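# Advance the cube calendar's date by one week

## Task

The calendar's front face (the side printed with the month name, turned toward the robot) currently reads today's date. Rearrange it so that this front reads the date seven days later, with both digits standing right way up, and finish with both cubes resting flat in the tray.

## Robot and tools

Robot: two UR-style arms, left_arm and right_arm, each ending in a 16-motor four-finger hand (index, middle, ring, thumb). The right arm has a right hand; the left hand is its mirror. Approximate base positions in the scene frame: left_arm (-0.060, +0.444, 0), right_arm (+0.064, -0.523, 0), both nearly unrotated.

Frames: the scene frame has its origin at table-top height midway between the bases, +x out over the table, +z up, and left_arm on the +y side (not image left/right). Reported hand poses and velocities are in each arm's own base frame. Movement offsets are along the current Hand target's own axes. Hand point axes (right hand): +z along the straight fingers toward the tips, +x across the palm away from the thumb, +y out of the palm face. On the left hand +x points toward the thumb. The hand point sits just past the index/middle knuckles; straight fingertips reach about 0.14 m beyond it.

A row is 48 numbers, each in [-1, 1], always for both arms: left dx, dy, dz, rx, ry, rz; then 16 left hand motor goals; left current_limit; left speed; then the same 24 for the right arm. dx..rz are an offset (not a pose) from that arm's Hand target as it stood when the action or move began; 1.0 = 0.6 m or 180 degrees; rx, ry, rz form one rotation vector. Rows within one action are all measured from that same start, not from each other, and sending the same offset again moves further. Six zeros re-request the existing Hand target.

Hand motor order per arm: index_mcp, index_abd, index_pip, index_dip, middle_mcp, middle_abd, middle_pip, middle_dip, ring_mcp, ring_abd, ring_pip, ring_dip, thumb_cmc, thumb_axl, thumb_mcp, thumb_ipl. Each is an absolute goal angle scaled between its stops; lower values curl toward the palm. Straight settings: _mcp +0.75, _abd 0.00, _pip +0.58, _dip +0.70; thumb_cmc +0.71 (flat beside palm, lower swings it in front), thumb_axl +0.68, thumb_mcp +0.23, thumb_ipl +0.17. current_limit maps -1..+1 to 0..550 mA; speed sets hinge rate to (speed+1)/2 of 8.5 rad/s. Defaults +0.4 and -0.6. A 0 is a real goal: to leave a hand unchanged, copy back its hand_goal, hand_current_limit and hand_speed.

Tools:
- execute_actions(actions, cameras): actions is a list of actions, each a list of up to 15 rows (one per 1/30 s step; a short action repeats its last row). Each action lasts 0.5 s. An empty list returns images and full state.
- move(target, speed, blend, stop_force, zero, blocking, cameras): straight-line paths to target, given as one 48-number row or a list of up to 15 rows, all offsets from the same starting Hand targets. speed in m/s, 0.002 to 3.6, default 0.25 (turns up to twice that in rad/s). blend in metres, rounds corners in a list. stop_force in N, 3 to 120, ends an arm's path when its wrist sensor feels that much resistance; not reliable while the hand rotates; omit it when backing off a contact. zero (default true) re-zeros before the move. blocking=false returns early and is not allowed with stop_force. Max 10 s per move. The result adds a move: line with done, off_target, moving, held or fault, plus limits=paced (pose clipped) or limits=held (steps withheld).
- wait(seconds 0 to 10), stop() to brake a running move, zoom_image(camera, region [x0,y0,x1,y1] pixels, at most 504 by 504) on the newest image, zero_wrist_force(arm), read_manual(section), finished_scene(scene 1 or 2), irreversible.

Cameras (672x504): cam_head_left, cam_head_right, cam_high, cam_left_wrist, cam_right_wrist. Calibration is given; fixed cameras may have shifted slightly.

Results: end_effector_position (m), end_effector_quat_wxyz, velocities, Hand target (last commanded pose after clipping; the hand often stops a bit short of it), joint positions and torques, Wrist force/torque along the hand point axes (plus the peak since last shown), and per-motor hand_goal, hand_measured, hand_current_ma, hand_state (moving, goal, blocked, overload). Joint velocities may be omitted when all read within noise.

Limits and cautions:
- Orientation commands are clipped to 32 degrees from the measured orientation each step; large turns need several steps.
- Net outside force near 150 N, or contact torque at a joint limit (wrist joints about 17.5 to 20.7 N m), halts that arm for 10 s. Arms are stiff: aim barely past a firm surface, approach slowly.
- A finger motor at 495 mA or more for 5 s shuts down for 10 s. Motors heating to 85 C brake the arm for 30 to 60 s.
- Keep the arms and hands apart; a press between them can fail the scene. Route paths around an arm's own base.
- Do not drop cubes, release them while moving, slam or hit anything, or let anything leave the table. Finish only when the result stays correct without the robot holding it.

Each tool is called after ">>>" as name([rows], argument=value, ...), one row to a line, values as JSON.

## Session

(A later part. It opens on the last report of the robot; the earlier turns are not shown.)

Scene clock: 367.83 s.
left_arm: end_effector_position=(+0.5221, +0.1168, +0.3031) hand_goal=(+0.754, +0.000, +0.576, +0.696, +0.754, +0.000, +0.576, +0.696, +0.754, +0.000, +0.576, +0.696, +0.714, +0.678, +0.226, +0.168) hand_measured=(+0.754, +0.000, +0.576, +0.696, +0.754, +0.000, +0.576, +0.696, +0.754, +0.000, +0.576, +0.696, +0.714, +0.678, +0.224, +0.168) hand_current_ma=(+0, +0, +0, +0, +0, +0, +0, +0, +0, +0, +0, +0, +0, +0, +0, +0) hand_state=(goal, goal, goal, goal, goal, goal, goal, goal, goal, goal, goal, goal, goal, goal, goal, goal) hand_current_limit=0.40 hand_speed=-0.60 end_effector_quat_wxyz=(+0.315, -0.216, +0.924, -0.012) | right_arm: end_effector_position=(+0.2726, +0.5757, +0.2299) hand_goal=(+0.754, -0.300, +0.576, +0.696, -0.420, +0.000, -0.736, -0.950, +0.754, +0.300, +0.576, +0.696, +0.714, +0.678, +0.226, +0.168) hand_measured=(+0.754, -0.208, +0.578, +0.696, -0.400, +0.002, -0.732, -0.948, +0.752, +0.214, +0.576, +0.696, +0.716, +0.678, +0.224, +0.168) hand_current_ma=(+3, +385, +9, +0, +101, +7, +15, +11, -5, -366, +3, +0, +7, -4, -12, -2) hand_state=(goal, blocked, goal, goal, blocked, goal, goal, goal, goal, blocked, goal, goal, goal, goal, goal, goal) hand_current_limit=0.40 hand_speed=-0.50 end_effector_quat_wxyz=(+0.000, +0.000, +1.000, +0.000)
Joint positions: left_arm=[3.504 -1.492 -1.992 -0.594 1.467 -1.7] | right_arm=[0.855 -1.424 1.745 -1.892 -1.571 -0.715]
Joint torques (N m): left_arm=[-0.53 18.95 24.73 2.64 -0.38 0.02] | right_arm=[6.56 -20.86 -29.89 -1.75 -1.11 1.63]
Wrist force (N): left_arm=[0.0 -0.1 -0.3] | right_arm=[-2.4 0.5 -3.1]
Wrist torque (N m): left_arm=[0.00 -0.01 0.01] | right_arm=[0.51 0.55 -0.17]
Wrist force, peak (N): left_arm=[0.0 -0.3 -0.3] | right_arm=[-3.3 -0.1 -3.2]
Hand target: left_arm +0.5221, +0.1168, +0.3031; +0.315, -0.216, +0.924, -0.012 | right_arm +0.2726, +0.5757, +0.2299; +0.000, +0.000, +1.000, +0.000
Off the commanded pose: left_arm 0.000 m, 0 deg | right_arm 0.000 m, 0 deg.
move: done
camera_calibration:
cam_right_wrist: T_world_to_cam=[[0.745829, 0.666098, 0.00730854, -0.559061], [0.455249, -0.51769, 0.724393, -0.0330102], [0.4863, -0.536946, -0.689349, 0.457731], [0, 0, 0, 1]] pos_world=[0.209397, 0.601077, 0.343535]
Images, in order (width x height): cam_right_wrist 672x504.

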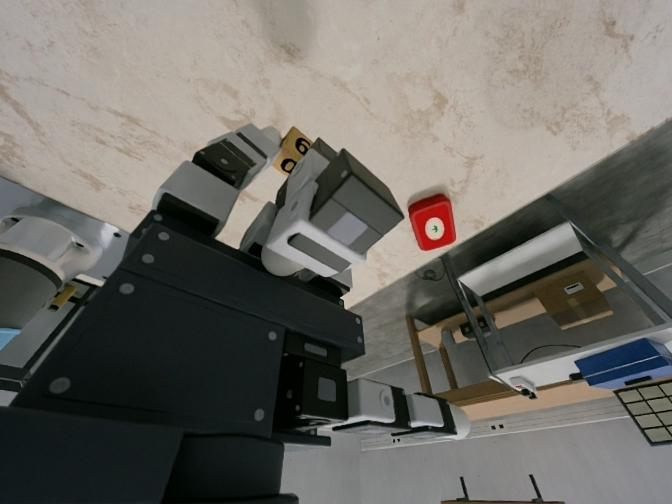

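>>> move([
  [0,0,0,0,0,0,0.754,0,0.576,0.696,0.754,0,0.576,0.696,0.754,0,0.576,0.696,0.714,0.678,0.226,0.168,0.4,-0.6, 0,-0.2563,0.0738,-0.361,0,0,0.754,-0.30,0.576,0.696,-0.42,0,-0.737,-0.95,0.754,0.30,0.576,0.696,0.714,0.678,0.226,0.168,0.4,-0.5],
], speed=0.3, cameras=["cam_right_wrist","cam_high"])

Scene clock: 415.73 s.
left_arm: end_effector_position=(+0.5221, +0.1168, +0.3031) hand_goal=(+0.754, +0.000, +0.576, +0.696, +0.754, +0.000, +0.576, +0.696, +0.754, +0.000, +0.576, +0.696, +0.714, +0.678, +0.226, +0.168) hand_measured=(+0.754, +0.000, +0.576, +0.696, +0.754, +0.000, +0.576, +0.696, +0.754, +0.000, +0.576, +0.696, +0.714, +0.678, +0.224, +0.168) hand_current_ma=(+0, +0, +0, +0, +0, +0, +0, +0, +0, +0, +0, +0, +0, +0, +0, +0) hand_state=(goal, goal, goal, goal, goal, goal, goal, goal, goal, goal, goal, goal, goal, goal, goal, goal) hand_current_limit=0.40 hand_speed=-0.60 end_effector_quat_wxyz=(+0.315, -0.216, +0.924, -0.012) | right_arm: end_effector_position=(+0.2726, +0.4219, +0.1855) hand_goal=(+0.754, -0.300, +0.576, +0.696, -0.420, +0.000, -0.736, -0.950, +0.754, +0.300, +0.576, +0.696, +0.714, +0.678, +0.226, +0.168) hand_measured=(+0.764, -0.208, +0.578, +0.696, -0.410, +0.002, -0.734, -0.948, +0.762, +0.214, +0.576, +0.696, +0.720, +0.678, +0.224, +0.168) hand_current_ma=(+44, +385, +9, +0, +50, +7, +5, +11, +34, -365, +3, +0, +25, -4, -13, -2) hand_state=(goal, blocked, goal, goal, goal, goal, goal, goal, goal, blocked, goal, goal, goal, goal, goal, goal) hand_current_limit=0.40 hand_speed=-0.50 end_effector_quat_wxyz=(+0.000, +0.000, +0.843, +0.537)
Joint positions: left_arm=[3.504 -1.492 -1.992 -0.594 1.467 -1.7] | right_arm=[0.169 -1.223 2.698 -3.393 -0.466 -1.187]
Joint torques (N m): left_arm=[-0.34 18.64 25 2.52 -0.26 0] | right_arm=[6.42 -11.19 3.55 -4.87 4.35 1.61]
Wrist force (N): left_arm=[0.2 -0.1 -0.1] | right_arm=[-1.7 0.3 -2.8]
Wrist torque (N m): left_arm=[-0.01 -0.02 0.03] | right_arm=[0.41 0.45 0.00]
Wrist force, peak (N): left_arm=[-0.1 -0.5 0.0] | right_arm=[-3.5 0.3 -3.2]
Hand target: left_arm +0.5221, +0.1168, +0.3031; +0.315, -0.216, +0.924, -0.012 | right_arm +0.2726, +0.4219, +0.1855; +0.000, +0.000, +0.843, +0.537
Off the commanded pose: left_arm 0.000 m, 0 deg | right_arm 0.000 m, 0 deg.
move: done
camera_calibration:
cam_right_wrist: T_world_to_cam=[[0.745422, 0.275627, 0.60694, -0.402675], [0.455779, -0.875164, -0.162337, 0.234683], [0.486428, 0.39764, -0.777991, -0.0332957], [0, 0, 0, 1]] pos_world=[0.209395, 0.329614, 0.256594]
Images, in order (width x height): cam_high 672x504, cam_right_wrist 672x504.

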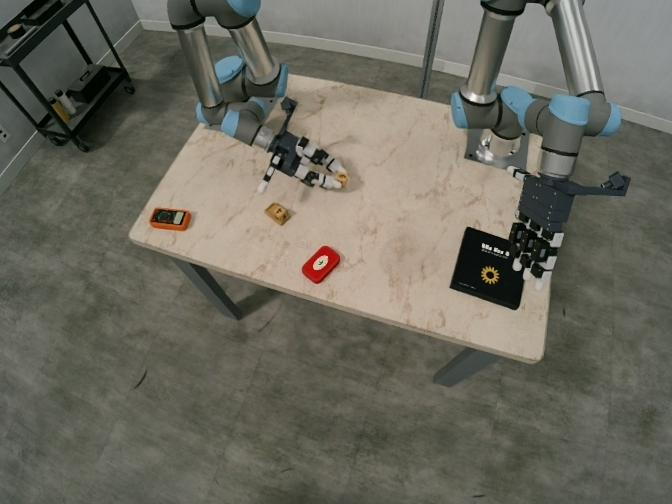

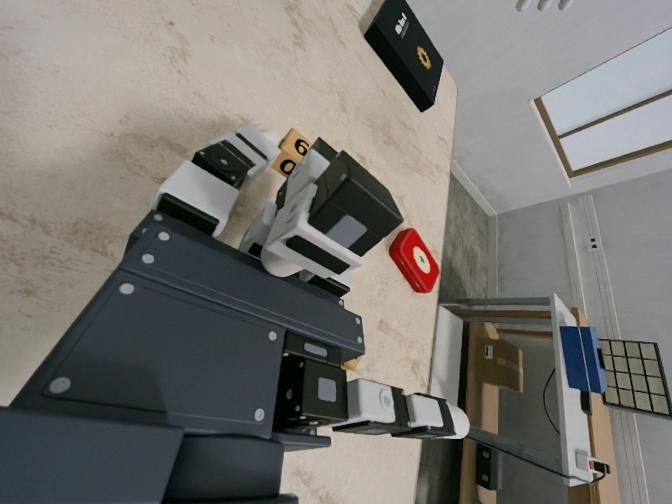

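>>> move([
  [0,0,0,0,0,0,0.754,0,0.576,0.696,0.754,0,0.576,0.696,0.754,0,0.576,0.696,0.714,0.678,0.226,0.168,0.4,-0.6, 0,-0.0643,0.0300,0,0,0,0.754,-0.30,0.576,0.696,-0.42,0,-0.737,-0.95,0.754,0.30,0.576,0.696,0.714,0.678,0.226,0.168,0.4,-0.5],
], speed=0.1)

>>> move([
  [0,0,0,0,0,0,0.754,0,0.576,0.696,0.754,0,0.576,0.696,0.754,0,0.576,0.696,0.714,0.678,0.226,0.168,0.4,-0.6, 0,-0.0218,0.0101,0,0,0,0.754,-0.30,0.576,0.696,-0.42,0,-0.737,-0.95,0.754,0.30,0.576,0.696,0.714,0.678,0.226,0.168,0.4,-0.5],
], speed=0.01, stop_force=5, cameras=["cam_right_wrist","cam_high","cam_head_left"])

Scene clock: 427.30 s.
left_arm: end_effector_position=(+0.5221, +0.1168, +0.3031) hand_goal=(+0.754, +0.000, +0.576, +0.696, +0.754, +0.000, +0.576, +0.696, +0.754, +0.000, +0.576, +0.696, +0.714, +0.678, +0.226, +0.168) hand_measured=(+0.754, +0.000, +0.576, +0.696, +0.754, +0.000, +0.576, +0.696, +0.754, +0.000, +0.576, +0.696, +0.714, +0.678, +0.224, +0.168) hand_current_ma=(+0, +0, +0, +0, +0, +0, +0, +0, +0, +0, +0, +0, +0, +0, +0, +0) hand_state=(goal, goal, goal, goal, goal, goal, goal, goal, goal, goal, goal, goal, goal, goal, goal, goal) hand_current_limit=0.40 hand_speed=-0.60 end_effector_quat_wxyz=(+0.315, -0.216, +0.924, -0.012) | right_arm: end_effector_position=(+0.2726, +0.4219, +0.1429) hand_goal=(+0.754, -0.300, +0.576, +0.696, -0.420, +0.000, -0.736, -0.950, +0.754, +0.300, +0.576, +0.696, +0.714, +0.678, +0.226, +0.168) hand_measured=(+0.764, -0.208, +0.578, +0.696, -0.410, +0.002, -0.734, -0.948, +0.762, +0.214, +0.576, +0.696, +0.720, +0.678, +0.224, +0.168) hand_current_ma=(+47, +385, +9, +0, +49, +7, +5, +11, +36, -365, +3, +0, +26, -4, -13, -2) hand_state=(goal, blocked, goal, goal, goal, goal, goal, goal, goal, blocked, goal, goal, goal, goal, goal, goal) hand_current_limit=0.40 hand_speed=-0.50 end_effector_quat_wxyz=(+0.000, +0.000, +0.843, +0.537)
Joint positions: left_arm=[3.504 -1.492 -1.992 -0.594 1.467 -1.7] | right_arm=[0.169 -0.99 2.691 -3.618 -0.466 -1.186]
Joint torques (N m): left_arm=[0.6 18.26 25.17 2.37 -0.36 -0.07] | right_arm=[7.22 -15.03 -7.28 -4.83 4.3 1.6]
Wrist force (N): left_arm=[-0.2 -0.1 0.0] | right_arm=[-1.7 0.4 -2.9]
Wrist torque (N m): left_arm=[-0.02 0.03 -0.01] | right_arm=[0.42 0.45 0.02]
Wrist force, peak (N): left_arm=[0.1 -0.2 -0.4] | right_arm=[-1.7 0.8 -3.3]
Hand target: left_arm +0.5221, +0.1168, +0.3031; +0.315, -0.216, +0.924, -0.012 | right_arm +0.2726, +0.4219, +0.1429; +0.000, +0.000, +0.843, +0.537
Off the commanded pose: left_arm 0.000 m, 0 deg | right_arm 0.000 m, 0 deg.
move: done

Scene clock: 429.77 s.
left_arm: end_effector_position=(+0.5221, +0.1168, +0.3031) hand_goal=(+0.754, +0.000, +0.576, +0.696, +0.754, +0.000, +0.576, +0.696, +0.754, +0.000, +0.576, +0.696, +0.714, +0.678, +0.226, +0.168) hand_measured=(+0.754, +0.000, +0.576, +0.696, +0.754, +0.000, +0.576, +0.696, +0.754, +0.000, +0.576, +0.696, +0.714, +0.678, +0.224, +0.168) hand_current_ma=(+0, +0, +0, +0, +0, +0, +0, +0, +0, +0, +0, +0, +0, +0, +0, +0) hand_state=(goal, goal, goal, goal, goal, goal, goal, goal, goal, goal, goal, goal, goal, goal, goal, goal) hand_current_limit=0.40 hand_speed=-0.60 end_effector_quat_wxyz=(+0.315, -0.216, +0.924, -0.012) | right_arm: end_effector_position=(+0.2726, +0.4219, +0.1285) hand_goal=(+0.754, -0.300, +0.576, +0.696, -0.420, +0.000, -0.736, -0.950, +0.754, +0.300, +0.576, +0.696, +0.714, +0.678, +0.226, +0.168) hand_measured=(+0.736, -0.208, +0.562, +0.688, -0.410, +0.002, -0.734, -0.948, +0.738, +0.214, +0.560, +0.688, +0.720, +0.678, +0.224, +0.168) hand_current_ma=(-92, +385, -66, -34, +49, +7, +5, +11, -82, -365, -71, -36, +26, -4, -13, -2) hand_state=(goal, blocked, goal, goal, goal, goal, goal, goal, goal, blocked, goal, goal, goal, goal, goal, goal) hand_current_limit=0.40 hand_speed=-0.50 end_effector_quat_wxyz=(+0.000, +0.000, +0.843, +0.537)
Joint positions: left_arm=[3.504 -1.492 -1.992 -0.594 1.467 -1.7] | right_arm=[0.169 -0.913 2.682 -3.688 -0.466 -1.186]
Joint torques (N m): left_arm=[-0.61 18.51 25.26 2.39 -0.23 -0.08] | right_arm=[6.75 -16.25 -6.65 -4.37 3.25 1.64]
Wrist force (N): left_arm=[0.1 0.0 0.0] | right_arm=[-1.2 3.2 -4.1]
Wrist torque (N m): left_arm=[0.01 -0.02 0.02] | right_arm=[0.31 0.55 0.11]
Wrist force, peak (N): left_arm=[0.0 -0.3 -0.3] | right_arm=[-1.8 4.0 -5.7]
Hand target: left_arm +0.5221, +0.1168, +0.3031; +0.315, -0.216, +0.924, -0.012 | right_arm +0.2726, +0.4219, +0.1285; +0.000, +0.000, +0.843, +0.537
Off the commanded pose: left_arm 0.000 m, 0 deg | right_arm 0.000 m, 0 deg.
move: done
camera_calibration:
cam_right_wrist: T_world_to_cam=[[0.745392, 0.275305, 0.607122, -0.368006], [0.455542, -0.875278, -0.162387, 0.225527], [0.486694, 0.397612, -0.777839, -0.0777191], [0, 0, 0, 1]] pos_world=[0.209397, 0.329615, 0.199594]
Images, in order (width x height): cam_head_left 672x504, cam_high 672x504, cam_right_wrist 672x504.

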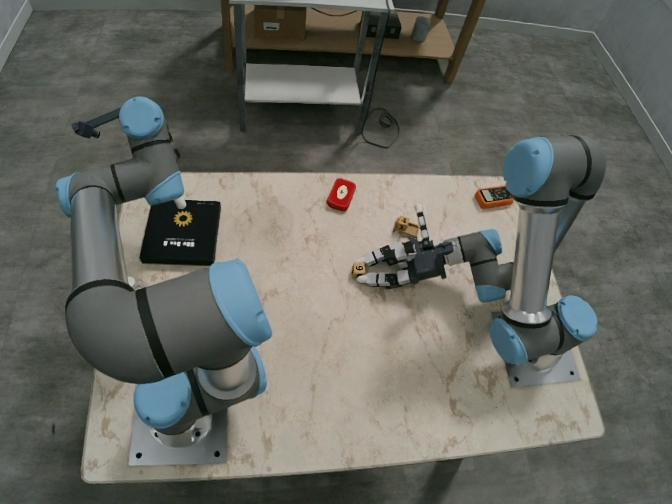

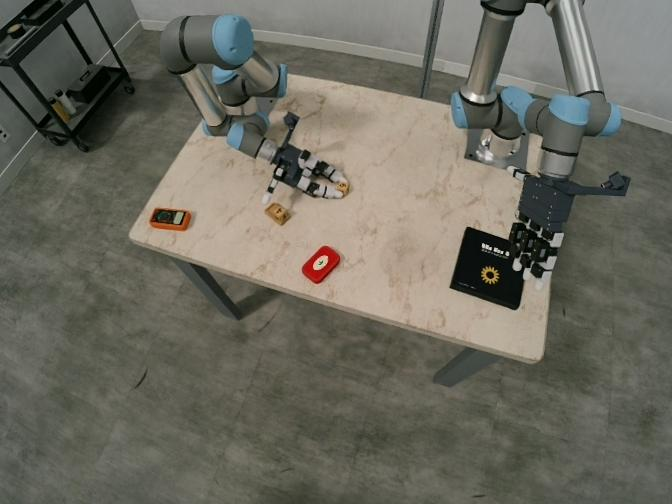

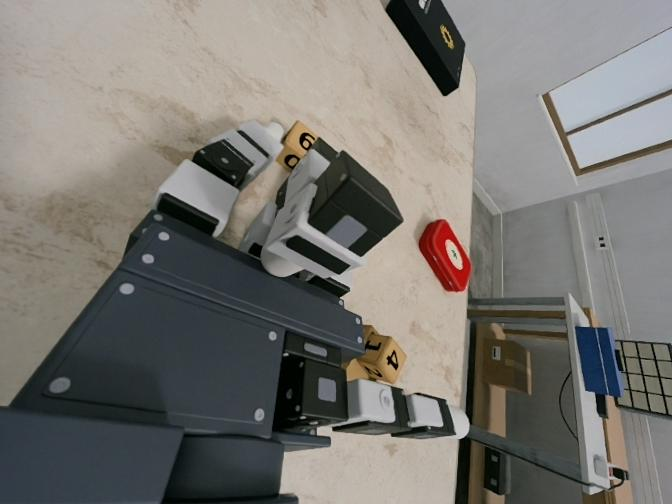

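>>> zoom_image(camera="cam_right_wrist", region=[240, 90, 360, 200])

>>> zoom_image(camera="cam_head_left", region=[320, 230, 440, 320])

Scaled by 4.200 from the camera's 672x504 image, which has a finer 960x720 frame.

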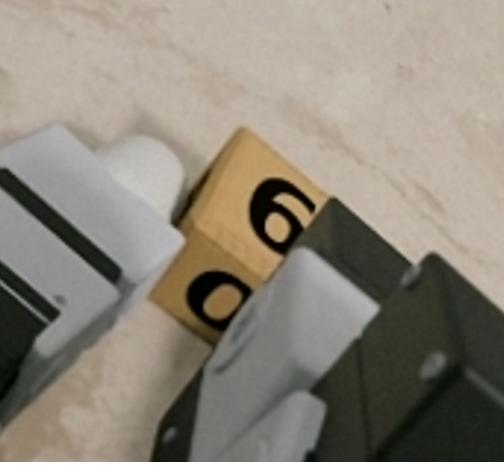

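Scaled by 4.200 from the camera's 672x504 image, which has a finer 960x720 frame.

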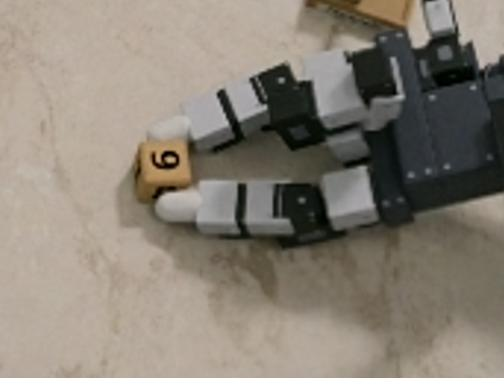

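>>> move([
  [0,0,0,0,0,0,0.754,0,0.576,0.696,0.754,0,0.576,0.696,0.754,0,0.576,0.696,0.714,0.678,0.226,0.168,0.4,-0.6, 0,0.0091,-0.0042,0,0,0,0.754,-0.30,0.576,0.696,-0.42,0,-0.737,-0.95,0.754,0.30,0.576,0.696,0.714,0.678,0.226,0.168,0.4,-0.8],
  [0,0,0,0,0,0,0.754,0,0.576,0.696,0.754,0,0.576,0.696,0.754,0,0.576,0.696,0.714,0.678,0.226,0.168,0.4,-0.6, 0,0.0091,-0.0042,0,0,0,0.754,0.05,0.576,0.696,-0.42,0,-0.737,-0.95,0.754,-0.05,0.576,0.696,0.714,0.678,0.226,0.168,0.4,-0.8],
  [0,0,0,0,0,0,0.754,0,0.576,0.696,0.754,0,0.576,0.696,0.754,0,0.576,0.696,0.714,0.678,0.226,0.168,0.4,-0.6, 0,0.0091,-0.0875,0,0,0,0.754,0.05,0.576,0.696,-0.42,0,-0.737,-0.95,0.754,-0.05,0.576,0.696,0.714,0.678,0.226,0.168,0.4,-0.8],
], speed=[0.02,0.05,0.15], cameras=["cam_right_wrist","cam_head_left","cam_head_right"])

Scene clock: 486.50 s.
left_arm: end_effector_position=(+0.5221, +0.1168, +0.3031) hand_goal=(+0.754, +0.000, +0.576, +0.696, +0.754, +0.000, +0.576, +0.696, +0.754, +0.000, +0.576, +0.696, +0.714, +0.678, +0.226, +0.168) hand_measured=(+0.754, +0.000, +0.576, +0.696, +0.754, +0.000, +0.576, +0.696, +0.754, +0.000, +0.576, +0.696, +0.714, +0.678, +0.224, +0.168) hand_current_ma=(+0, +0, +0, +0, +0, +0, +0, +0, +0, +0, +0, +0, +0, +0, +0, +0) hand_state=(goal, goal, goal, goal, goal, goal, goal, goal, goal, goal, goal, goal, goal, goal, goal, goal) hand_current_limit=0.40 hand_speed=-0.60 end_effector_quat_wxyz=(+0.315, -0.216, +0.924, -0.012) | right_arm: end_effector_position=(+0.2725, +0.3767, +0.1556) hand_goal=(+0.754, +0.050, +0.576, +0.696, -0.420, +0.000, -0.736, -0.950, +0.754, -0.050, +0.576, +0.696, +0.714, +0.678, +0.226, +0.168) hand_measured=(+0.760, +0.046, +0.576, +0.694, -0.410, +0.002, -0.734, -0.948, +0.760, -0.046, +0.576, +0.694, +0.720, +0.678, +0.224, +0.168) hand_current_ma=(+32, -13, -2, -11, +46, +7, +5, +11, +31, +12, +0, -10, +28, -4, -13, -2) hand_state=(goal, goal, goal, goal, goal, goal, goal, goal, goal, goal, goal, goal, goal, goal, goal, goal) hand_current_limit=0.40 hand_speed=-0.80 end_effector_quat_wxyz=(+0.001, +0.000, +0.843, +0.538)
Joint positions: left_arm=[3.504 -1.492 -1.992 -0.594 1.467 -1.7] | right_arm=[-0.002 -1.261 2.781 -3.089 -0.436 -1.574]
Joint torques (N m): left_arm=[-0.3 17.86 25.85 2.41 -0.31 -0.15] | right_arm=[-7.71 -27.4 -11.34 -1.04 -0.34 -1.79]
Wrist force (N): left_arm=[0.1 0.0 -0.1] | right_arm=[-1.6 0.5 -3.0]
Wrist torque (N m): left_arm=[0.00 -0.01 0.01] | right_arm=[0.39 0.44 0.17]
Wrist force, peak (N): left_arm=[0.3 -0.3 -0.2] | right_arm=[-1.2 4.1 -5.4]
Hand target: left_arm +0.5221, +0.1168, +0.3031; +0.315, -0.216, +0.924, -0.012 | right_arm +0.2725, +0.3766, +0.1556; +0.000, +0.000, +0.843, +0.537
Off the commanded pose: left_arm 0.000 m, 0 deg | right_arm 0.000 m, 0 deg.
move: done
camera_calibration:
cam_right_wrist: T_world_to_cam=[[0.745469, 0.274459, 0.607411, -0.371679], [0.454868, -0.875585, -0.162622, 0.190809], [0.487207, 0.397521, -0.777564, -0.0388333], [0, 0, 0, 1]] pos_world=[0.209202, 0.284518, 0.226596]
Images, in order (width x height): cam_head_left 672x504, cam_head_right 672x504, cam_right_wrist 672x504.

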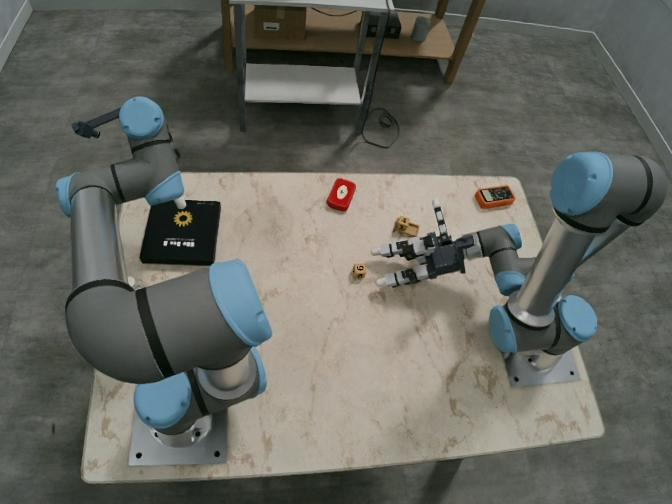

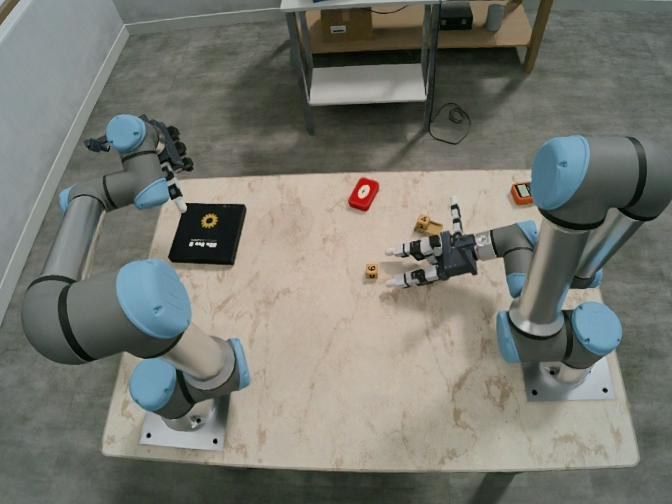

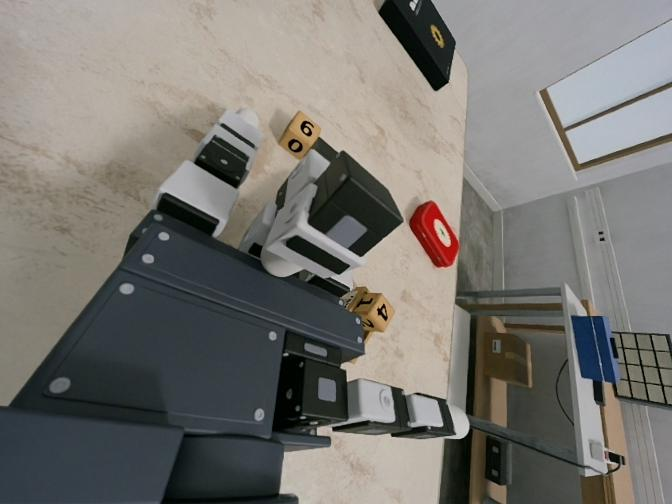

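>>> zoom_image(camera="cam_right_wrist", region=[260, 90, 340, 170])

>>> zoom_image(camera="cam_head_left", region=[330, 240, 390, 300])

Scaled by 6.300 from the camera's 672x504 image, which has a finer 960x720 frame.

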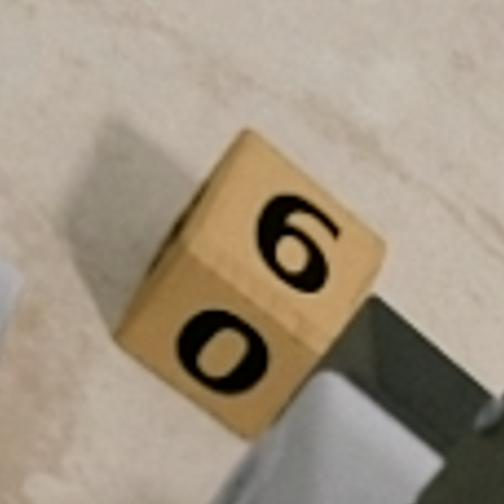

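Scaled by 8.400 from the camera's 672x504 image, which has a finer 960x720 frame.

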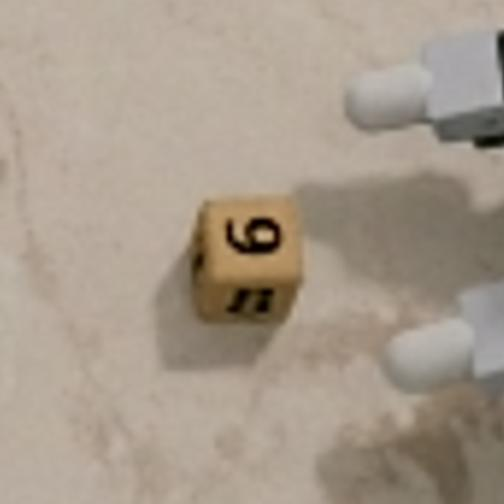

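>>> move([
  [0,0,0,0,0,0,0.754,0,0.576,0.696,0.754,0,0.576,0.696,0.754,0,0.576,0.696,0.714,0.678,0.226,0.168,0.4,-0.6, 0,0.1047,-0.0121,0,0,0,0.754,0.05,0.576,0.696,-0.42,0,-0.737,-0.95,0.754,-0.05,0.576,0.696,0.714,0.678,0.226,0.168,0.4,-0.8],
  [0,0,0,0,0,0,0.754,0,0.576,0.696,0.754,0,0.576,0.696,0.754,0,0.576,0.696,0.714,0.678,0.226,0.168,0.4,-0.6, 0.0017,0.2029,0.2601,0.361,0,0,0.754,0.05,0.576,0.696,-0.42,0,-0.737,-0.95,0.754,-0.05,0.576,0.696,0.714,0.678,0.226,0.168,0.4,-0.8],
], speed=0.3, blend=[0.01,0], cameras=["cam_right_wrist"])

Scene clock: 539.67 s.
left_arm: end_effector_position=(+0.5221, +0.1168, +0.3031) hand_goal=(+0.754, +0.000, +0.576, +0.696, +0.754, +0.000, +0.576, +0.696, +0.754, +0.000, +0.576, +0.696, +0.714, +0.678, +0.226, +0.168) hand_measured=(+0.754, +0.000, +0.576, +0.696, +0.754, +0.000, +0.576, +0.696, +0.754, +0.000, +0.576, +0.696, +0.714, +0.678, +0.224, +0.168) hand_current_ma=(+0, +0, +0, +0, +0, +0, +0, +0, +0, +0, +0, +0, +0, +0, +0, +0) hand_state=(goal, goal, goal, goal, goal, goal, goal, goal, goal, goal, goal, goal, goal, goal, goal, goal) hand_current_limit=0.40 hand_speed=-0.60 end_effector_quat_wxyz=(+0.315, -0.216, +0.924, -0.012) | right_arm: end_effector_position=(+0.2716, +0.5695, +0.2001) hand_goal=(+0.754, +0.050, +0.576, +0.696, -0.420, +0.000, -0.736, -0.950, +0.754, -0.050, +0.576, +0.696, +0.714, +0.678, +0.226, +0.168) hand_measured=(+0.756, +0.046, +0.576, +0.694, -0.410, +0.002, -0.736, -0.948, +0.756, -0.048, +0.576, +0.694, +0.716, +0.678, +0.224, +0.168) hand_current_ma=(+7, -12, -1, -11, +46, +7, +4, +11, +6, +10, +0, -10, +11, -4, -14, -2) hand_state=(goal, goal, goal, goal, goal, goal, goal, goal, goal, goal, goal, goal, goal, goal, goal, goal) hand_current_limit=0.40 hand_speed=-0.80 end_effector_quat_wxyz=(+0.000, +0.000, +1.000, +0.001)
Joint positions: left_arm=[3.504 -1.492 -1.992 -0.594 1.467 -1.7] | right_arm=[0.849 -1.413 1.813 -1.972 -1.571 -0.722]
Joint torques (N m): left_arm=[-0.51 17.65 25.48 2.23 -0.33 -0.09] | right_arm=[6.75 -23.28 -28.59 -1.2 -1.72 1.9]
Wrist force (N): left_arm=[0.0 0.0 -0.1] | right_arm=[-2.2 0.7 -3.2]
Wrist torque (N m): left_arm=[0.00 0.00 0.01] | right_arm=[0.54 0.52 -0.14]
Wrist force, peak (N): left_arm=[0.3 -0.2 -0.4] | right_arm=[-2.2 1.4 -3.6]
Hand target: left_arm +0.5221, +0.1168, +0.3031; +0.315, -0.216, +0.924, -0.012 | right_arm +0.2716, +0.5695, +0.2001; +0.000, +0.000, +1.000, +0.000
Off the commanded pose: left_arm 0.000 m, 0 deg | right_arm 0.000 m, 0 deg.
move: done
camera_calibration:
cam_right_wrist: T_world_to_cam=[[0.745796, 0.666133, 0.00744914, -0.554026], [0.455284, -0.51783, 0.724271, -0.0140627], [0.486318, -0.536767, -0.689475, 0.434276], [0, 0, 0, 1]] pos_world=[0.208397, 0.594878, 0.313735]
Images, in order (width x height): cam_right_wrist 672x504.

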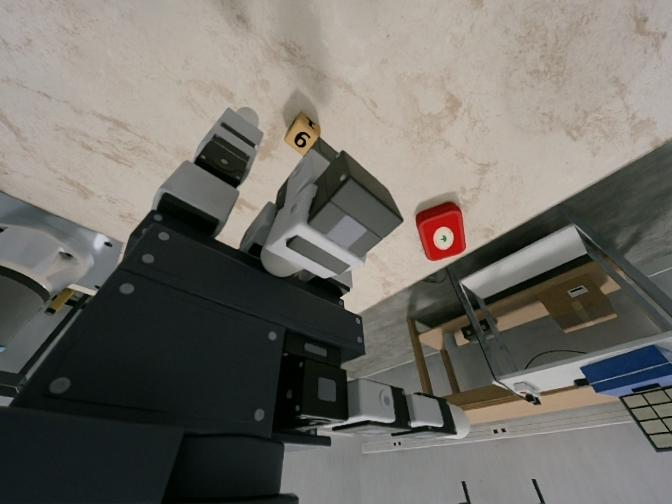

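>>> zoom_image(camera="cam_right_wrist", region=[270, 100, 340, 170])

Scaled by 7.200 from the camera's 672x504 image, which has a finer 960x720 frame.

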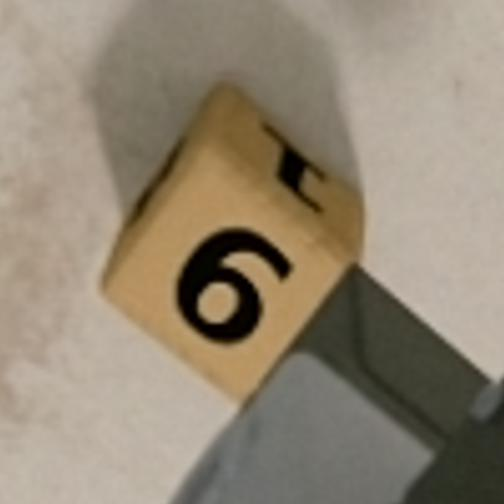

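>>> move(target=[0,0,0,0,0,0,0.754,0,0.576,0.696,0.754,0,0.576,0.696,0.754,0,0.576,0.696,0.714,0.678,0.226,0.168,0.4,-0.6, -0.004,-0.0075,0.126,0,0,0,0.754,0.05,0.576,0.696,-0.42,0,-0.737,-0.95,0.754,-0.05,0.576,0.696,0.714,0.678,0.226,0.168,0.4,-0.8], speed=0.12, cameras=["cam_right_wrist"])

>>> zoom_image(camera="cam_right_wrist", region=[250, 120, 340, 210])

Scene clock: 562.80 s.
left_arm: end_effector_position=(+0.5221, +0.1168, +0.3031) hand_goal=(+0.754, +0.000, +0.576, +0.696, +0.754, +0.000, +0.576, +0.696, +0.754, +0.000, +0.576, +0.696, +0.714, +0.678, +0.226, +0.168) hand_measured=(+0.754, +0.000, +0.576, +0.696, +0.754, +0.000, +0.576, +0.696, +0.754, +0.000, +0.576, +0.696, +0.714, +0.678, +0.224, +0.168) hand_current_ma=(+0, +0, +0, +0, +0, +0, +0, +0, +0, +0, +0, +0, +0, +0, +0, +0) hand_state=(goal, goal, goal, goal, goal, goal, goal, goal, goal, goal, goal, goal, goal, goal, goal, goal) hand_current_limit=0.40 hand_speed=-0.60 end_effector_quat_wxyz=(+0.315, -0.216, +0.924, -0.012) | right_arm: end_effector_position=(+0.2740, +0.5650, +0.1246) hand_goal=(+0.754, +0.050, +0.576, +0.696, -0.420, +0.000, -0.736, -0.950, +0.754, -0.050, +0.576, +0.696, +0.714, +0.678, +0.226, +0.168) hand_measured=(+0.756, +0.046, +0.576, +0.694, -0.410, +0.002, -0.736, -0.948, +0.756, -0.048, +0.576, +0.694, +0.716, +0.678, +0.224, +0.168) hand_current_ma=(+6, -12, -1, -11, +46, +7, +4, +11, +5, +10, +0, -10, +11, -4, -14, -2) hand_state=(goal, goal, goal, goal, goal, goal, goal, goal, goal, goal, goal, goal, goal, goal, goal, goal) hand_current_limit=0.40 hand_speed=-0.80 end_effector_quat_wxyz=(+0.000, +0.000, +1.000, +0.000)
Joint positions: left_arm=[3.504 -1.492 -1.992 -0.594 1.467 -1.7] | right_arm=[0.84 -1.33 1.929 -2.171 -1.571 -0.73]
Joint torques (N m): left_arm=[-0.27 17.82 24.79 2.1 -0.27 0.01] | right_arm=[-7.77 -21.63 -11.1 -4.71 1.86 -1.51]
Wrist force (N): left_arm=[0.0 0.0 -0.4] | right_arm=[-2.2 0.5 -2.9]
Wrist torque (N m): left_arm=[0.03 0.00 0.00] | right_arm=[0.48 0.49 -0.14]
Wrist force, peak (N): left_arm=[0.2 -0.3 -0.3] | right_arm=[-2.5 0.5 -4.0]
Hand target: left_arm +0.5221, +0.1168, +0.3031; +0.315, -0.216, +0.924, -0.012 | right_arm +0.2740, +0.5650, +0.1245; +0.000, +0.000, +1.000, +0.000
Off the commanded pose: left_arm 0.000 m, 0 deg | right_arm 0.000 m, 0 deg.
move: done
camera_calibration:
cam_right_wrist: T_world_to_cam=[[0.745835, 0.666092, 0.00720948, -0.552248], [0.455321, -0.517671, 0.724362, 0.0371245], [0.486224, -0.536971, -0.689383, 0.37881], [0, 0, 0, 1]] pos_world=[0.210796, 0.590477, 0.238235]
Images, in order (width x height): cam_right_wrist 672x504.

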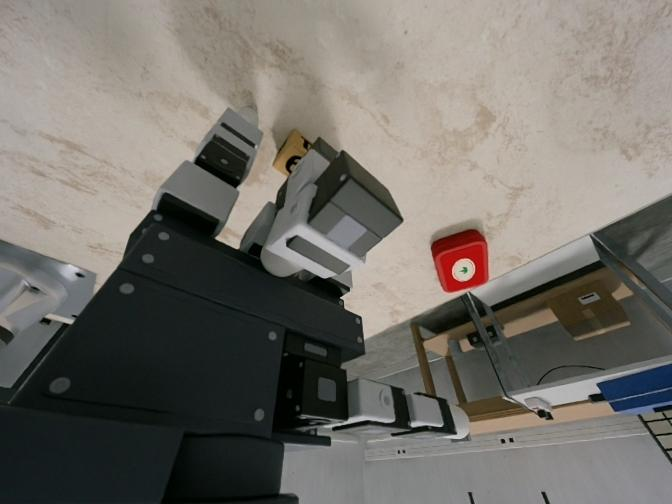

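Scaled by 5.600 from the camera's 672x504 image, which has a finer 960x720 frame.

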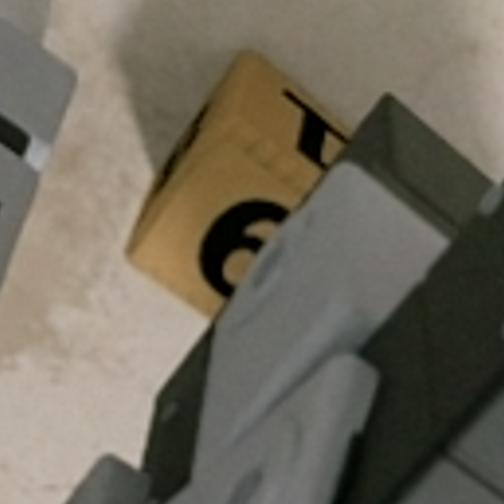

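>>> move([
  [0,0,0,0,0,0,0.754,0,0.576,0.696,0.754,0,0.576,0.696,0.754,0,0.576,0.696,0.714,0.678,0.226,0.168,0.4,-0.6, -0.005,0,0,0,0,0,0.754,0.05,0.576,0.696,-0.42,0,-0.737,-0.95,0.754,-0.05,0.576,0.696,0.714,0.678,0.226,0.168,0.4,-0.8],
  [0,0,0,0,0,0,0.754,0,0.576,0.696,0.754,0,0.576,0.696,0.754,0,0.576,0.696,0.714,0.678,0.226,0.168,0.4,-0.6, -0.005,0,0,0,0,0,0.754,-0.32,0.576,0.696,-0.42,0,-0.737,-0.95,0.754,0.32,0.576,0.696,0.714,0.678,0.226,0.168,0.55,-0.8],
  [0,0,0,0,0,0,0.754,0,0.576,0.696,0.754,0,0.576,0.696,0.754,0,0.576,0.696,0.714,0.678,0.226,0.168,0.4,-0.6, -0.005,0,-0.083,0,0,0,0.754,-0.32,0.576,0.696,-0.42,0,-0.737,-0.95,0.754,0.32,0.576,0.696,0.714,0.678,0.226,0.168,0.55,-0.8],
], speed=[0.02,0.02,0.1], cameras=["cam_right_wrist"])

>>> zoom_image(camera="cam_right_wrist", region=[250, 100, 350, 200])

Scene clock: 588.70 s.
left_arm: end_effector_position=(+0.5221, +0.1168, +0.3031) hand_goal=(+0.754, +0.000, +0.576, +0.696, +0.754, +0.000, +0.576, +0.696, +0.754, +0.000, +0.576, +0.696, +0.714, +0.678, +0.226, +0.168) hand_measured=(+0.754, +0.000, +0.576, +0.696, +0.754, +0.000, +0.576, +0.696, +0.754, +0.000, +0.576, +0.696, +0.714, +0.678, +0.224, +0.168) hand_current_ma=(+0, +0, +0, +0, +0, +0, +0, +0, +0, +0, +0, +0, +0, +0, +0, +0) hand_state=(goal, goal, goal, goal, goal, goal, goal, goal, goal, goal, goal, goal, goal, goal, goal, goal) hand_current_limit=0.40 hand_speed=-0.60 end_effector_quat_wxyz=(+0.315, -0.216, +0.924, -0.012) | right_arm: end_effector_position=(+0.2770, +0.5650, +0.1741) hand_goal=(+0.754, -0.320, +0.576, +0.696, -0.420, +0.000, -0.736, -0.950, +0.754, +0.320, +0.576, +0.696, +0.714, +0.678, +0.226, +0.168) hand_measured=(+0.756, -0.208, +0.576, +0.694, -0.410, +0.002, -0.736, -0.948, +0.754, +0.214, +0.576, +0.694, +0.716, +0.678, +0.224, +0.168) hand_current_ma=(+6, +426, -1, -11, +46, +7, +4, +11, +4, -426, +0, -10, +11, -4, -14, -2) hand_state=(goal, blocked, goal, goal, goal, goal, goal, goal, goal, blocked, goal, goal, goal, goal, goal, goal) hand_current_limit=0.55 hand_speed=-0.80 end_effector_quat_wxyz=(+0.000, +0.000, +1.000, +0.000)
Joint positions: left_arm=[3.504 -1.492 -1.992 -0.594 1.467 -1.7] | right_arm=[0.836 -1.389 1.858 -2.04 -1.571 -0.735]
Joint torques (N m): left_arm=[-0.04 17.28 25.95 2.24 -0.27 0.01] | right_arm=[1.55 -42.13 -28.34 -1.34 -1.45 0.59]
Wrist force (N): left_arm=[0.0 -0.1 -0.3] | right_arm=[-2.3 0.9 -3.0]
Wrist torque (N m): left_arm=[0.01 -0.01 0.01] | right_arm=[0.56 0.52 -0.07]
Wrist force, peak (N): left_arm=[0.1 0.0 -0.5] | right_arm=[-2.6 0.8 -3.3]
Hand target: left_arm +0.5221, +0.1168, +0.3031; +0.315, -0.216, +0.924, -0.012 | right_arm +0.2770, +0.5650, +0.1743; +0.000, +0.000, +1.000, +0.000
Off the commanded pose: left_arm 0.000 m, 0 deg | right_arm 0.000 m, 0 deg.
move: done
camera_calibration:
cam_right_wrist: T_world_to_cam=[[0.745866, 0.666057, 0.00725802, -0.554844], [0.455271, -0.517716, 0.724361, -0.000132398], [0.486224, -0.536972, -0.689382, 0.411545], [0, 0, 0, 1]] pos_world=[0.213796, 0.590477, 0.287835]
Images, in order (width x height): cam_right_wrist 672x504.

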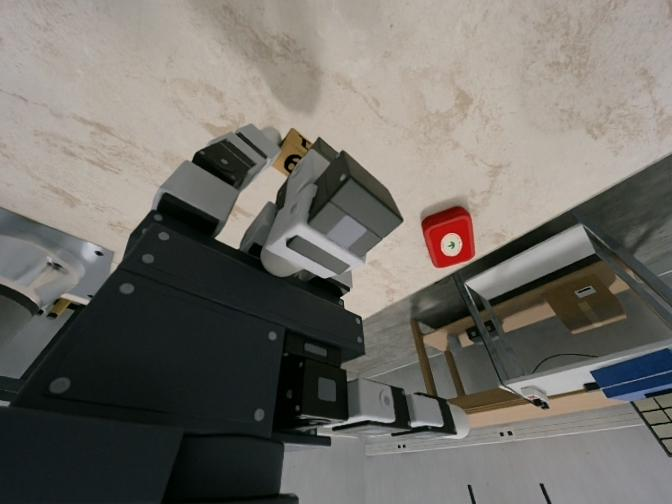

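Scaled by 5.040 from the camera's 672x504 image, which has a finer 960x720 frame.

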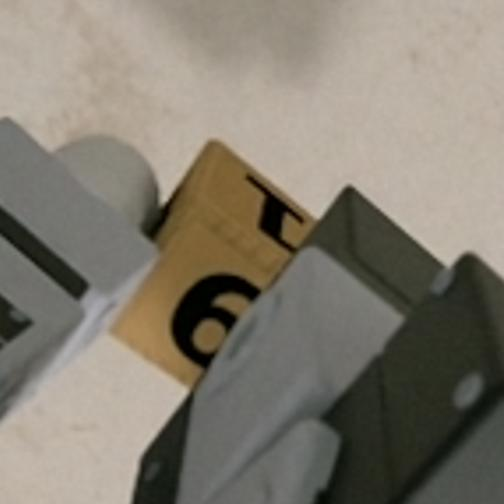

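>>> move([
  [0,0,0,0,0,0,0.754,0,0.576,0.696,0.754,0,0.576,0.696,0.754,0,0.576,0.696,0.714,0.678,0.226,0.168,0.4,-0.6, 0,-0.2402,-0.0022,-0.361,0,0,0.754,-0.32,0.576,0.696,-0.42,0,-0.737,-0.95,0.754,0.32,0.576,0.696,0.714,0.678,0.226,0.168,0.55,-0.8],
], speed=0.25, cameras=["cam_right_wrist"])

>>> zoom_image(camera="cam_right_wrist", region=[250, 100, 350, 200])

Scene clock: 599.50 s.
left_arm: end_effector_position=(+0.5221, +0.1168, +0.3031) hand_goal=(+0.754, +0.000, +0.576, +0.696, +0.754, +0.000, +0.576, +0.696, +0.754, +0.000, +0.576, +0.696, +0.714, +0.678, +0.226, +0.168) hand_measured=(+0.754, +0.000, +0.576, +0.696, +0.754, +0.000, +0.576, +0.696, +0.754, +0.000, +0.576, +0.696, +0.714, +0.678, +0.224, +0.168) hand_current_ma=(+0, +0, +0, +0, +0, +0, +0, +0, +0, +0, +0, +0, +0, +0, +0, +0) hand_state=(goal, goal, goal, goal, goal, goal, goal, goal, goal, goal, goal, goal, goal, goal, goal, goal) hand_current_limit=0.40 hand_speed=-0.60 end_effector_quat_wxyz=(+0.315, -0.216, +0.924, -0.012) | right_arm: end_effector_position=(+0.2769, +0.4209, +0.1755) hand_goal=(+0.754, -0.320, +0.576, +0.696, -0.420, +0.000, -0.736, -0.950, +0.754, +0.320, +0.576, +0.696, +0.714, +0.678, +0.226, +0.168) hand_measured=(+0.764, -0.208, +0.578, +0.694, -0.410, +0.002, -0.736, -0.948, +0.760, +0.214, +0.576, +0.694, +0.720, +0.678, +0.224, +0.168) hand_current_ma=(+44, +426, +4, -8, +46, +7, +4, +11, +33, -426, +2, -8, +25, -4, -14, -2) hand_state=(goal, blocked, goal, goal, goal, goal, goal, goal, goal, blocked, goal, goal, goal, goal, goal, goal) hand_current_limit=0.55 hand_speed=-0.80 end_effector_quat_wxyz=(+0.000, +0.000, +0.843, +0.537)
Joint positions: left_arm=[3.504 -1.492 -1.992 -0.594 1.467 -1.7] | right_arm=[0.163 -1.173 2.691 -3.424 -0.464 -1.2]
Joint torques (N m): left_arm=[-0.16 18.12 25.78 2.3 -0.19 -0.07] | right_arm=[-6.54 -12.51 3.89 -5.17 4.3 1.61]
Wrist force (N): left_arm=[0.1 -0.1 -0.2] | right_arm=[-1.8 0.3 -2.9]
Wrist torque (N m): left_arm=[0.00 -0.02 0.02] | right_arm=[0.41 0.46 0.00]
Wrist force, peak (N): left_arm=[0.2 -0.4 -0.4] | right_arm=[-3.2 0.1 -3.1]
Hand target: left_arm +0.5221, +0.1168, +0.3031; +0.315, -0.216, +0.924, -0.012 | right_arm +0.2769, +0.4209, +0.1755; +0.000, +0.000, +0.843, +0.537
Off the commanded pose: left_arm 0.000 m, 0 deg | right_arm 0.000 m, 0 deg.
move: done
camera_calibration:
cam_right_wrist: T_world_to_cam=[[0.745387, 0.275692, 0.606953, -0.399627], [0.455835, -0.875143, -0.162291, 0.230149], [0.486428, 0.39764, -0.777991, -0.0428185], [0, 0, 0, 1]] pos_world=[0.213795, 0.328614, 0.246594]
Images, in order (width x height): cam_right_wrist 672x504.

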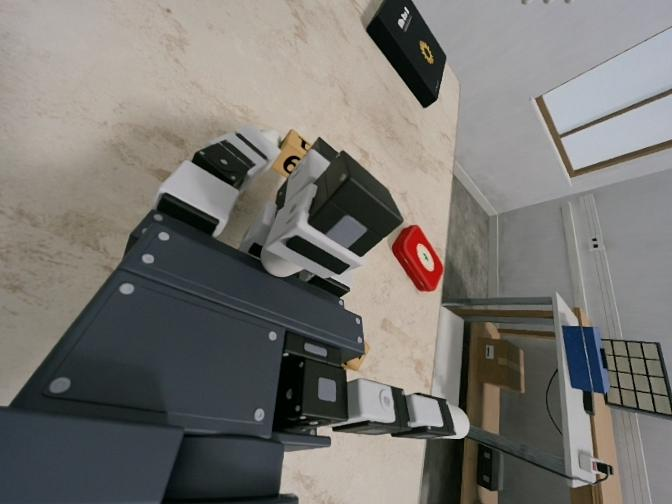

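Scaled by 5.040 from the camera's 672x504 image, which has a finer 960x720 frame.

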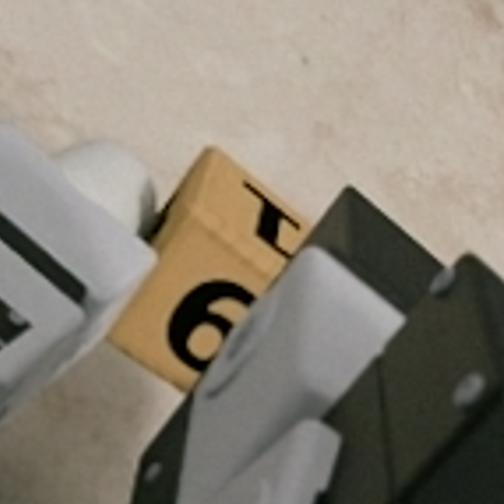

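>>> move([
  [0,0,0,0,0,0,0.754,0,0.576,0.696,0.754,0,0.576,0.696,0.754,0,0.576,0.696,0.714,0.678,0.226,0.168,0.4,-0.6, 0,-0.0544,0.0254,0,0,0,0.754,-0.32,0.576,0.696,-0.42,0,-0.737,-0.95,0.754,0.32,0.576,0.696,0.714,0.678,0.226,0.168,0.55,-0.8],
], speed=0.1)

>>> move([
  [0,0,0,0,0,0,0.754,0,0.576,0.696,0.754,0,0.576,0.696,0.754,0,0.576,0.696,0.714,0.678,0.226,0.168,0.4,-0.6, 0,-0.0181,0.00846,0,0,0,0.754,-0.32,0.576,0.696,-0.42,0,-0.737,-0.95,0.754,0.32,0.576,0.696,0.714,0.678,0.226,0.168,0.55,-0.8],
], speed=0.01, stop_force=6, cameras=["cam_right_wrist","cam_high"])

>>> zoom_image(camera="cam_right_wrist", region=[250, 100, 350, 200])

Scene clock: 609.37 s.
left_arm: end_effector_position=(+0.5221, +0.1168, +0.3031) hand_goal=(+0.754, +0.000, +0.576, +0.696, +0.754, +0.000, +0.576, +0.696, +0.754, +0.000, +0.576, +0.696, +0.714, +0.678, +0.226, +0.168) hand_measured=(+0.754, +0.000, +0.576, +0.696, +0.754, +0.000, +0.576, +0.696, +0.754, +0.000, +0.576, +0.696, +0.714, +0.678, +0.224, +0.168) hand_current_ma=(+0, +0, +0, +0, +0, +0, +0, +0, +0, +0, +0, +0, +0, +0, +0, +0) hand_state=(goal, goal, goal, goal, goal, goal, goal, goal, goal, goal, goal, goal, goal, goal, goal, goal) hand_current_limit=0.40 hand_speed=-0.60 end_effector_quat_wxyz=(+0.315, -0.216, +0.924, -0.012) | right_arm: end_effector_position=(+0.2770, +0.4209, +0.1395) hand_goal=(+0.754, -0.320, +0.576, +0.696, -0.420, +0.000, -0.736, -0.950, +0.754, +0.320, +0.576, +0.696, +0.714, +0.678, +0.226, +0.168) hand_measured=(+0.764, -0.208, +0.578, +0.694, -0.410, +0.002, -0.736, -0.948, +0.762, +0.214, +0.576, +0.694, +0.720, +0.678, +0.224, +0.168) hand_current_ma=(+46, +426, +5, -7, +46, +7, +4, +11, +35, -426, +3, -8, +26, -4, -14, -2) hand_state=(goal, blocked, goal, goal, goal, goal, goal, goal, goal, blocked, goal, goal, goal, goal, goal, goal) hand_current_limit=0.55 hand_speed=-0.80 end_effector_quat_wxyz=(+0.000, +0.000, +0.843, +0.537)
Joint positions: left_arm=[3.504 -1.492 -1.992 -0.594 1.467 -1.7] | right_arm=[0.163 -0.98 2.682 -3.609 -0.464 -1.199]
Joint torques (N m): left_arm=[-0.13 17.32 25.77 2.17 -0.36 -0.24] | right_arm=[6.76 -16.49 -7.29 -4.81 4.44 1.72]
Wrist force (N): left_arm=[0.2 0.0 -0.1] | right_arm=[-1.5 0.4 -2.9]
Wrist torque (N m): left_arm=[0.00 -0.03 0.02] | right_arm=[0.43 0.42 0.03]
Wrist force, peak (N): left_arm=[0.3 -0.3 -0.4] | right_arm=[-2.0 0.7 -3.2]
Hand target: left_arm +0.5221, +0.1168, +0.3031; +0.315, -0.216, +0.924, -0.012 | right_arm +0.2770, +0.4209, +0.1395; +0.000, +0.000, +0.843, +0.537
Off the commanded pose: left_arm 0.000 m, 0 deg | right_arm 0.000 m, 0 deg.
move: done

Scene clock: 611.57 s.
left_arm: end_effector_position=(+0.5221, +0.1168, +0.3031) hand_goal=(+0.754, +0.000, +0.576, +0.696, +0.754, +0.000, +0.576, +0.696, +0.754, +0.000, +0.576, +0.696, +0.714, +0.678, +0.226, +0.168) hand_measured=(+0.754, +0.000, +0.576, +0.696, +0.754, +0.000, +0.576, +0.696, +0.754, +0.000, +0.576, +0.696, +0.714, +0.678, +0.224, +0.168) hand_current_ma=(+0, +0, +0, +0, +0, +0, +0, +0, +0, +0, +0, +0, +0, +0, +0, +0) hand_state=(goal, goal, goal, goal, goal, goal, goal, goal, goal, goal, goal, goal, goal, goal, goal, goal) hand_current_limit=0.40 hand_speed=-0.60 end_effector_quat_wxyz=(+0.315, -0.216, +0.924, -0.012) | right_arm: end_effector_position=(+0.2770, +0.4209, +0.1275) hand_goal=(+0.754, -0.320, +0.576, +0.696, -0.420, +0.000, -0.736, -0.950, +0.754, +0.320, +0.576, +0.696, +0.714, +0.678, +0.226, +0.168) hand_measured=(+0.728, -0.208, +0.558, +0.686, -0.410, +0.002, -0.736, -0.948, +0.730, +0.216, +0.556, +0.686, +0.720, +0.678, +0.224, +0.168) hand_current_ma=(-126, +426, -86, -46, +46, +7, +4, +11, -118, -426, -96, -49, +26, -4, -14, -2) hand_state=(blocked, blocked, goal, goal, goal, goal, goal, goal, blocked, blocked, blocked, goal, goal, goal, goal, goal) hand_current_limit=0.55 hand_speed=-0.80 end_effector_quat_wxyz=(+0.000, +0.000, +0.843, +0.537)
Joint positions: left_arm=[3.504 -1.492 -1.992 -0.594 1.467 -1.7] | right_arm=[0.163 -0.917 2.675 -3.666 -0.464 -1.198]
Joint torques (N m): left_arm=[-0.05 18.38 25.71 2.25 -0.31 -0.16] | right_arm=[6.04 -15.82 -5.83 -4.12 -0.8 1.73]
Wrist force (N): left_arm=[0.1 0.1 -0.3] | right_arm=[-1.5 4.7 -5.7]
Wrist torque (N m): left_arm=[0.02 -0.02 0.01] | right_arm=[0.31 0.50 0.13]
Wrist force, peak (N): left_arm=[0.0 -0.1 -0.5] | right_arm=[-1.9 4.9 -5.7]
Hand target: left_arm +0.5221, +0.1168, +0.3031; +0.315, -0.216, +0.924, -0.012 | right_arm +0.2770, +0.4209, +0.1275; +0.000, +0.000, +0.843, +0.537
Off the commanded pose: left_arm 0.000 m, 0 deg | right_arm 0.000 m, 0 deg.
move: done
camera_calibration:
cam_right_wrist: T_world_to_cam=[[0.745392, 0.275305, 0.607122, -0.370431], [0.455542, -0.875278, -0.162387, 0.222573], [0.486694, 0.397612, -0.777839, -0.0802805], [0, 0, 0, 1]] pos_world=[0.213797, 0.328715, 0.198594]
Images, in order (width x height): cam_high 672x504, cam_right_wrist 672x504.

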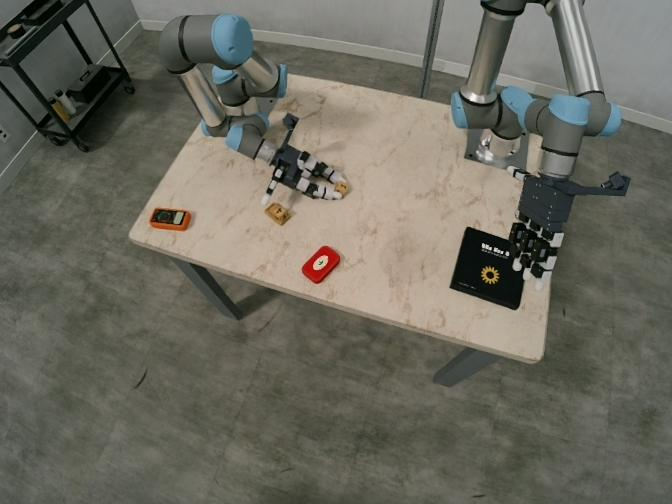

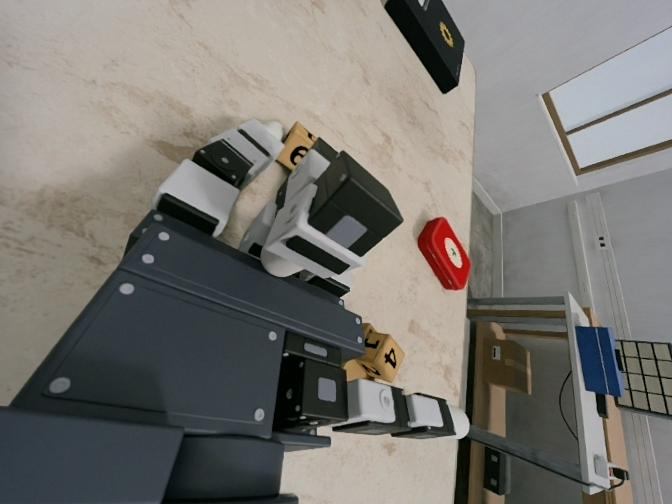

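Scaled by 5.040 from the camera's 672x504 image, which has a finer 960x720 frame.

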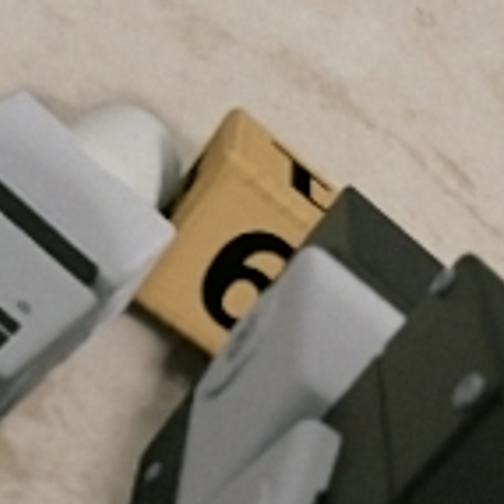

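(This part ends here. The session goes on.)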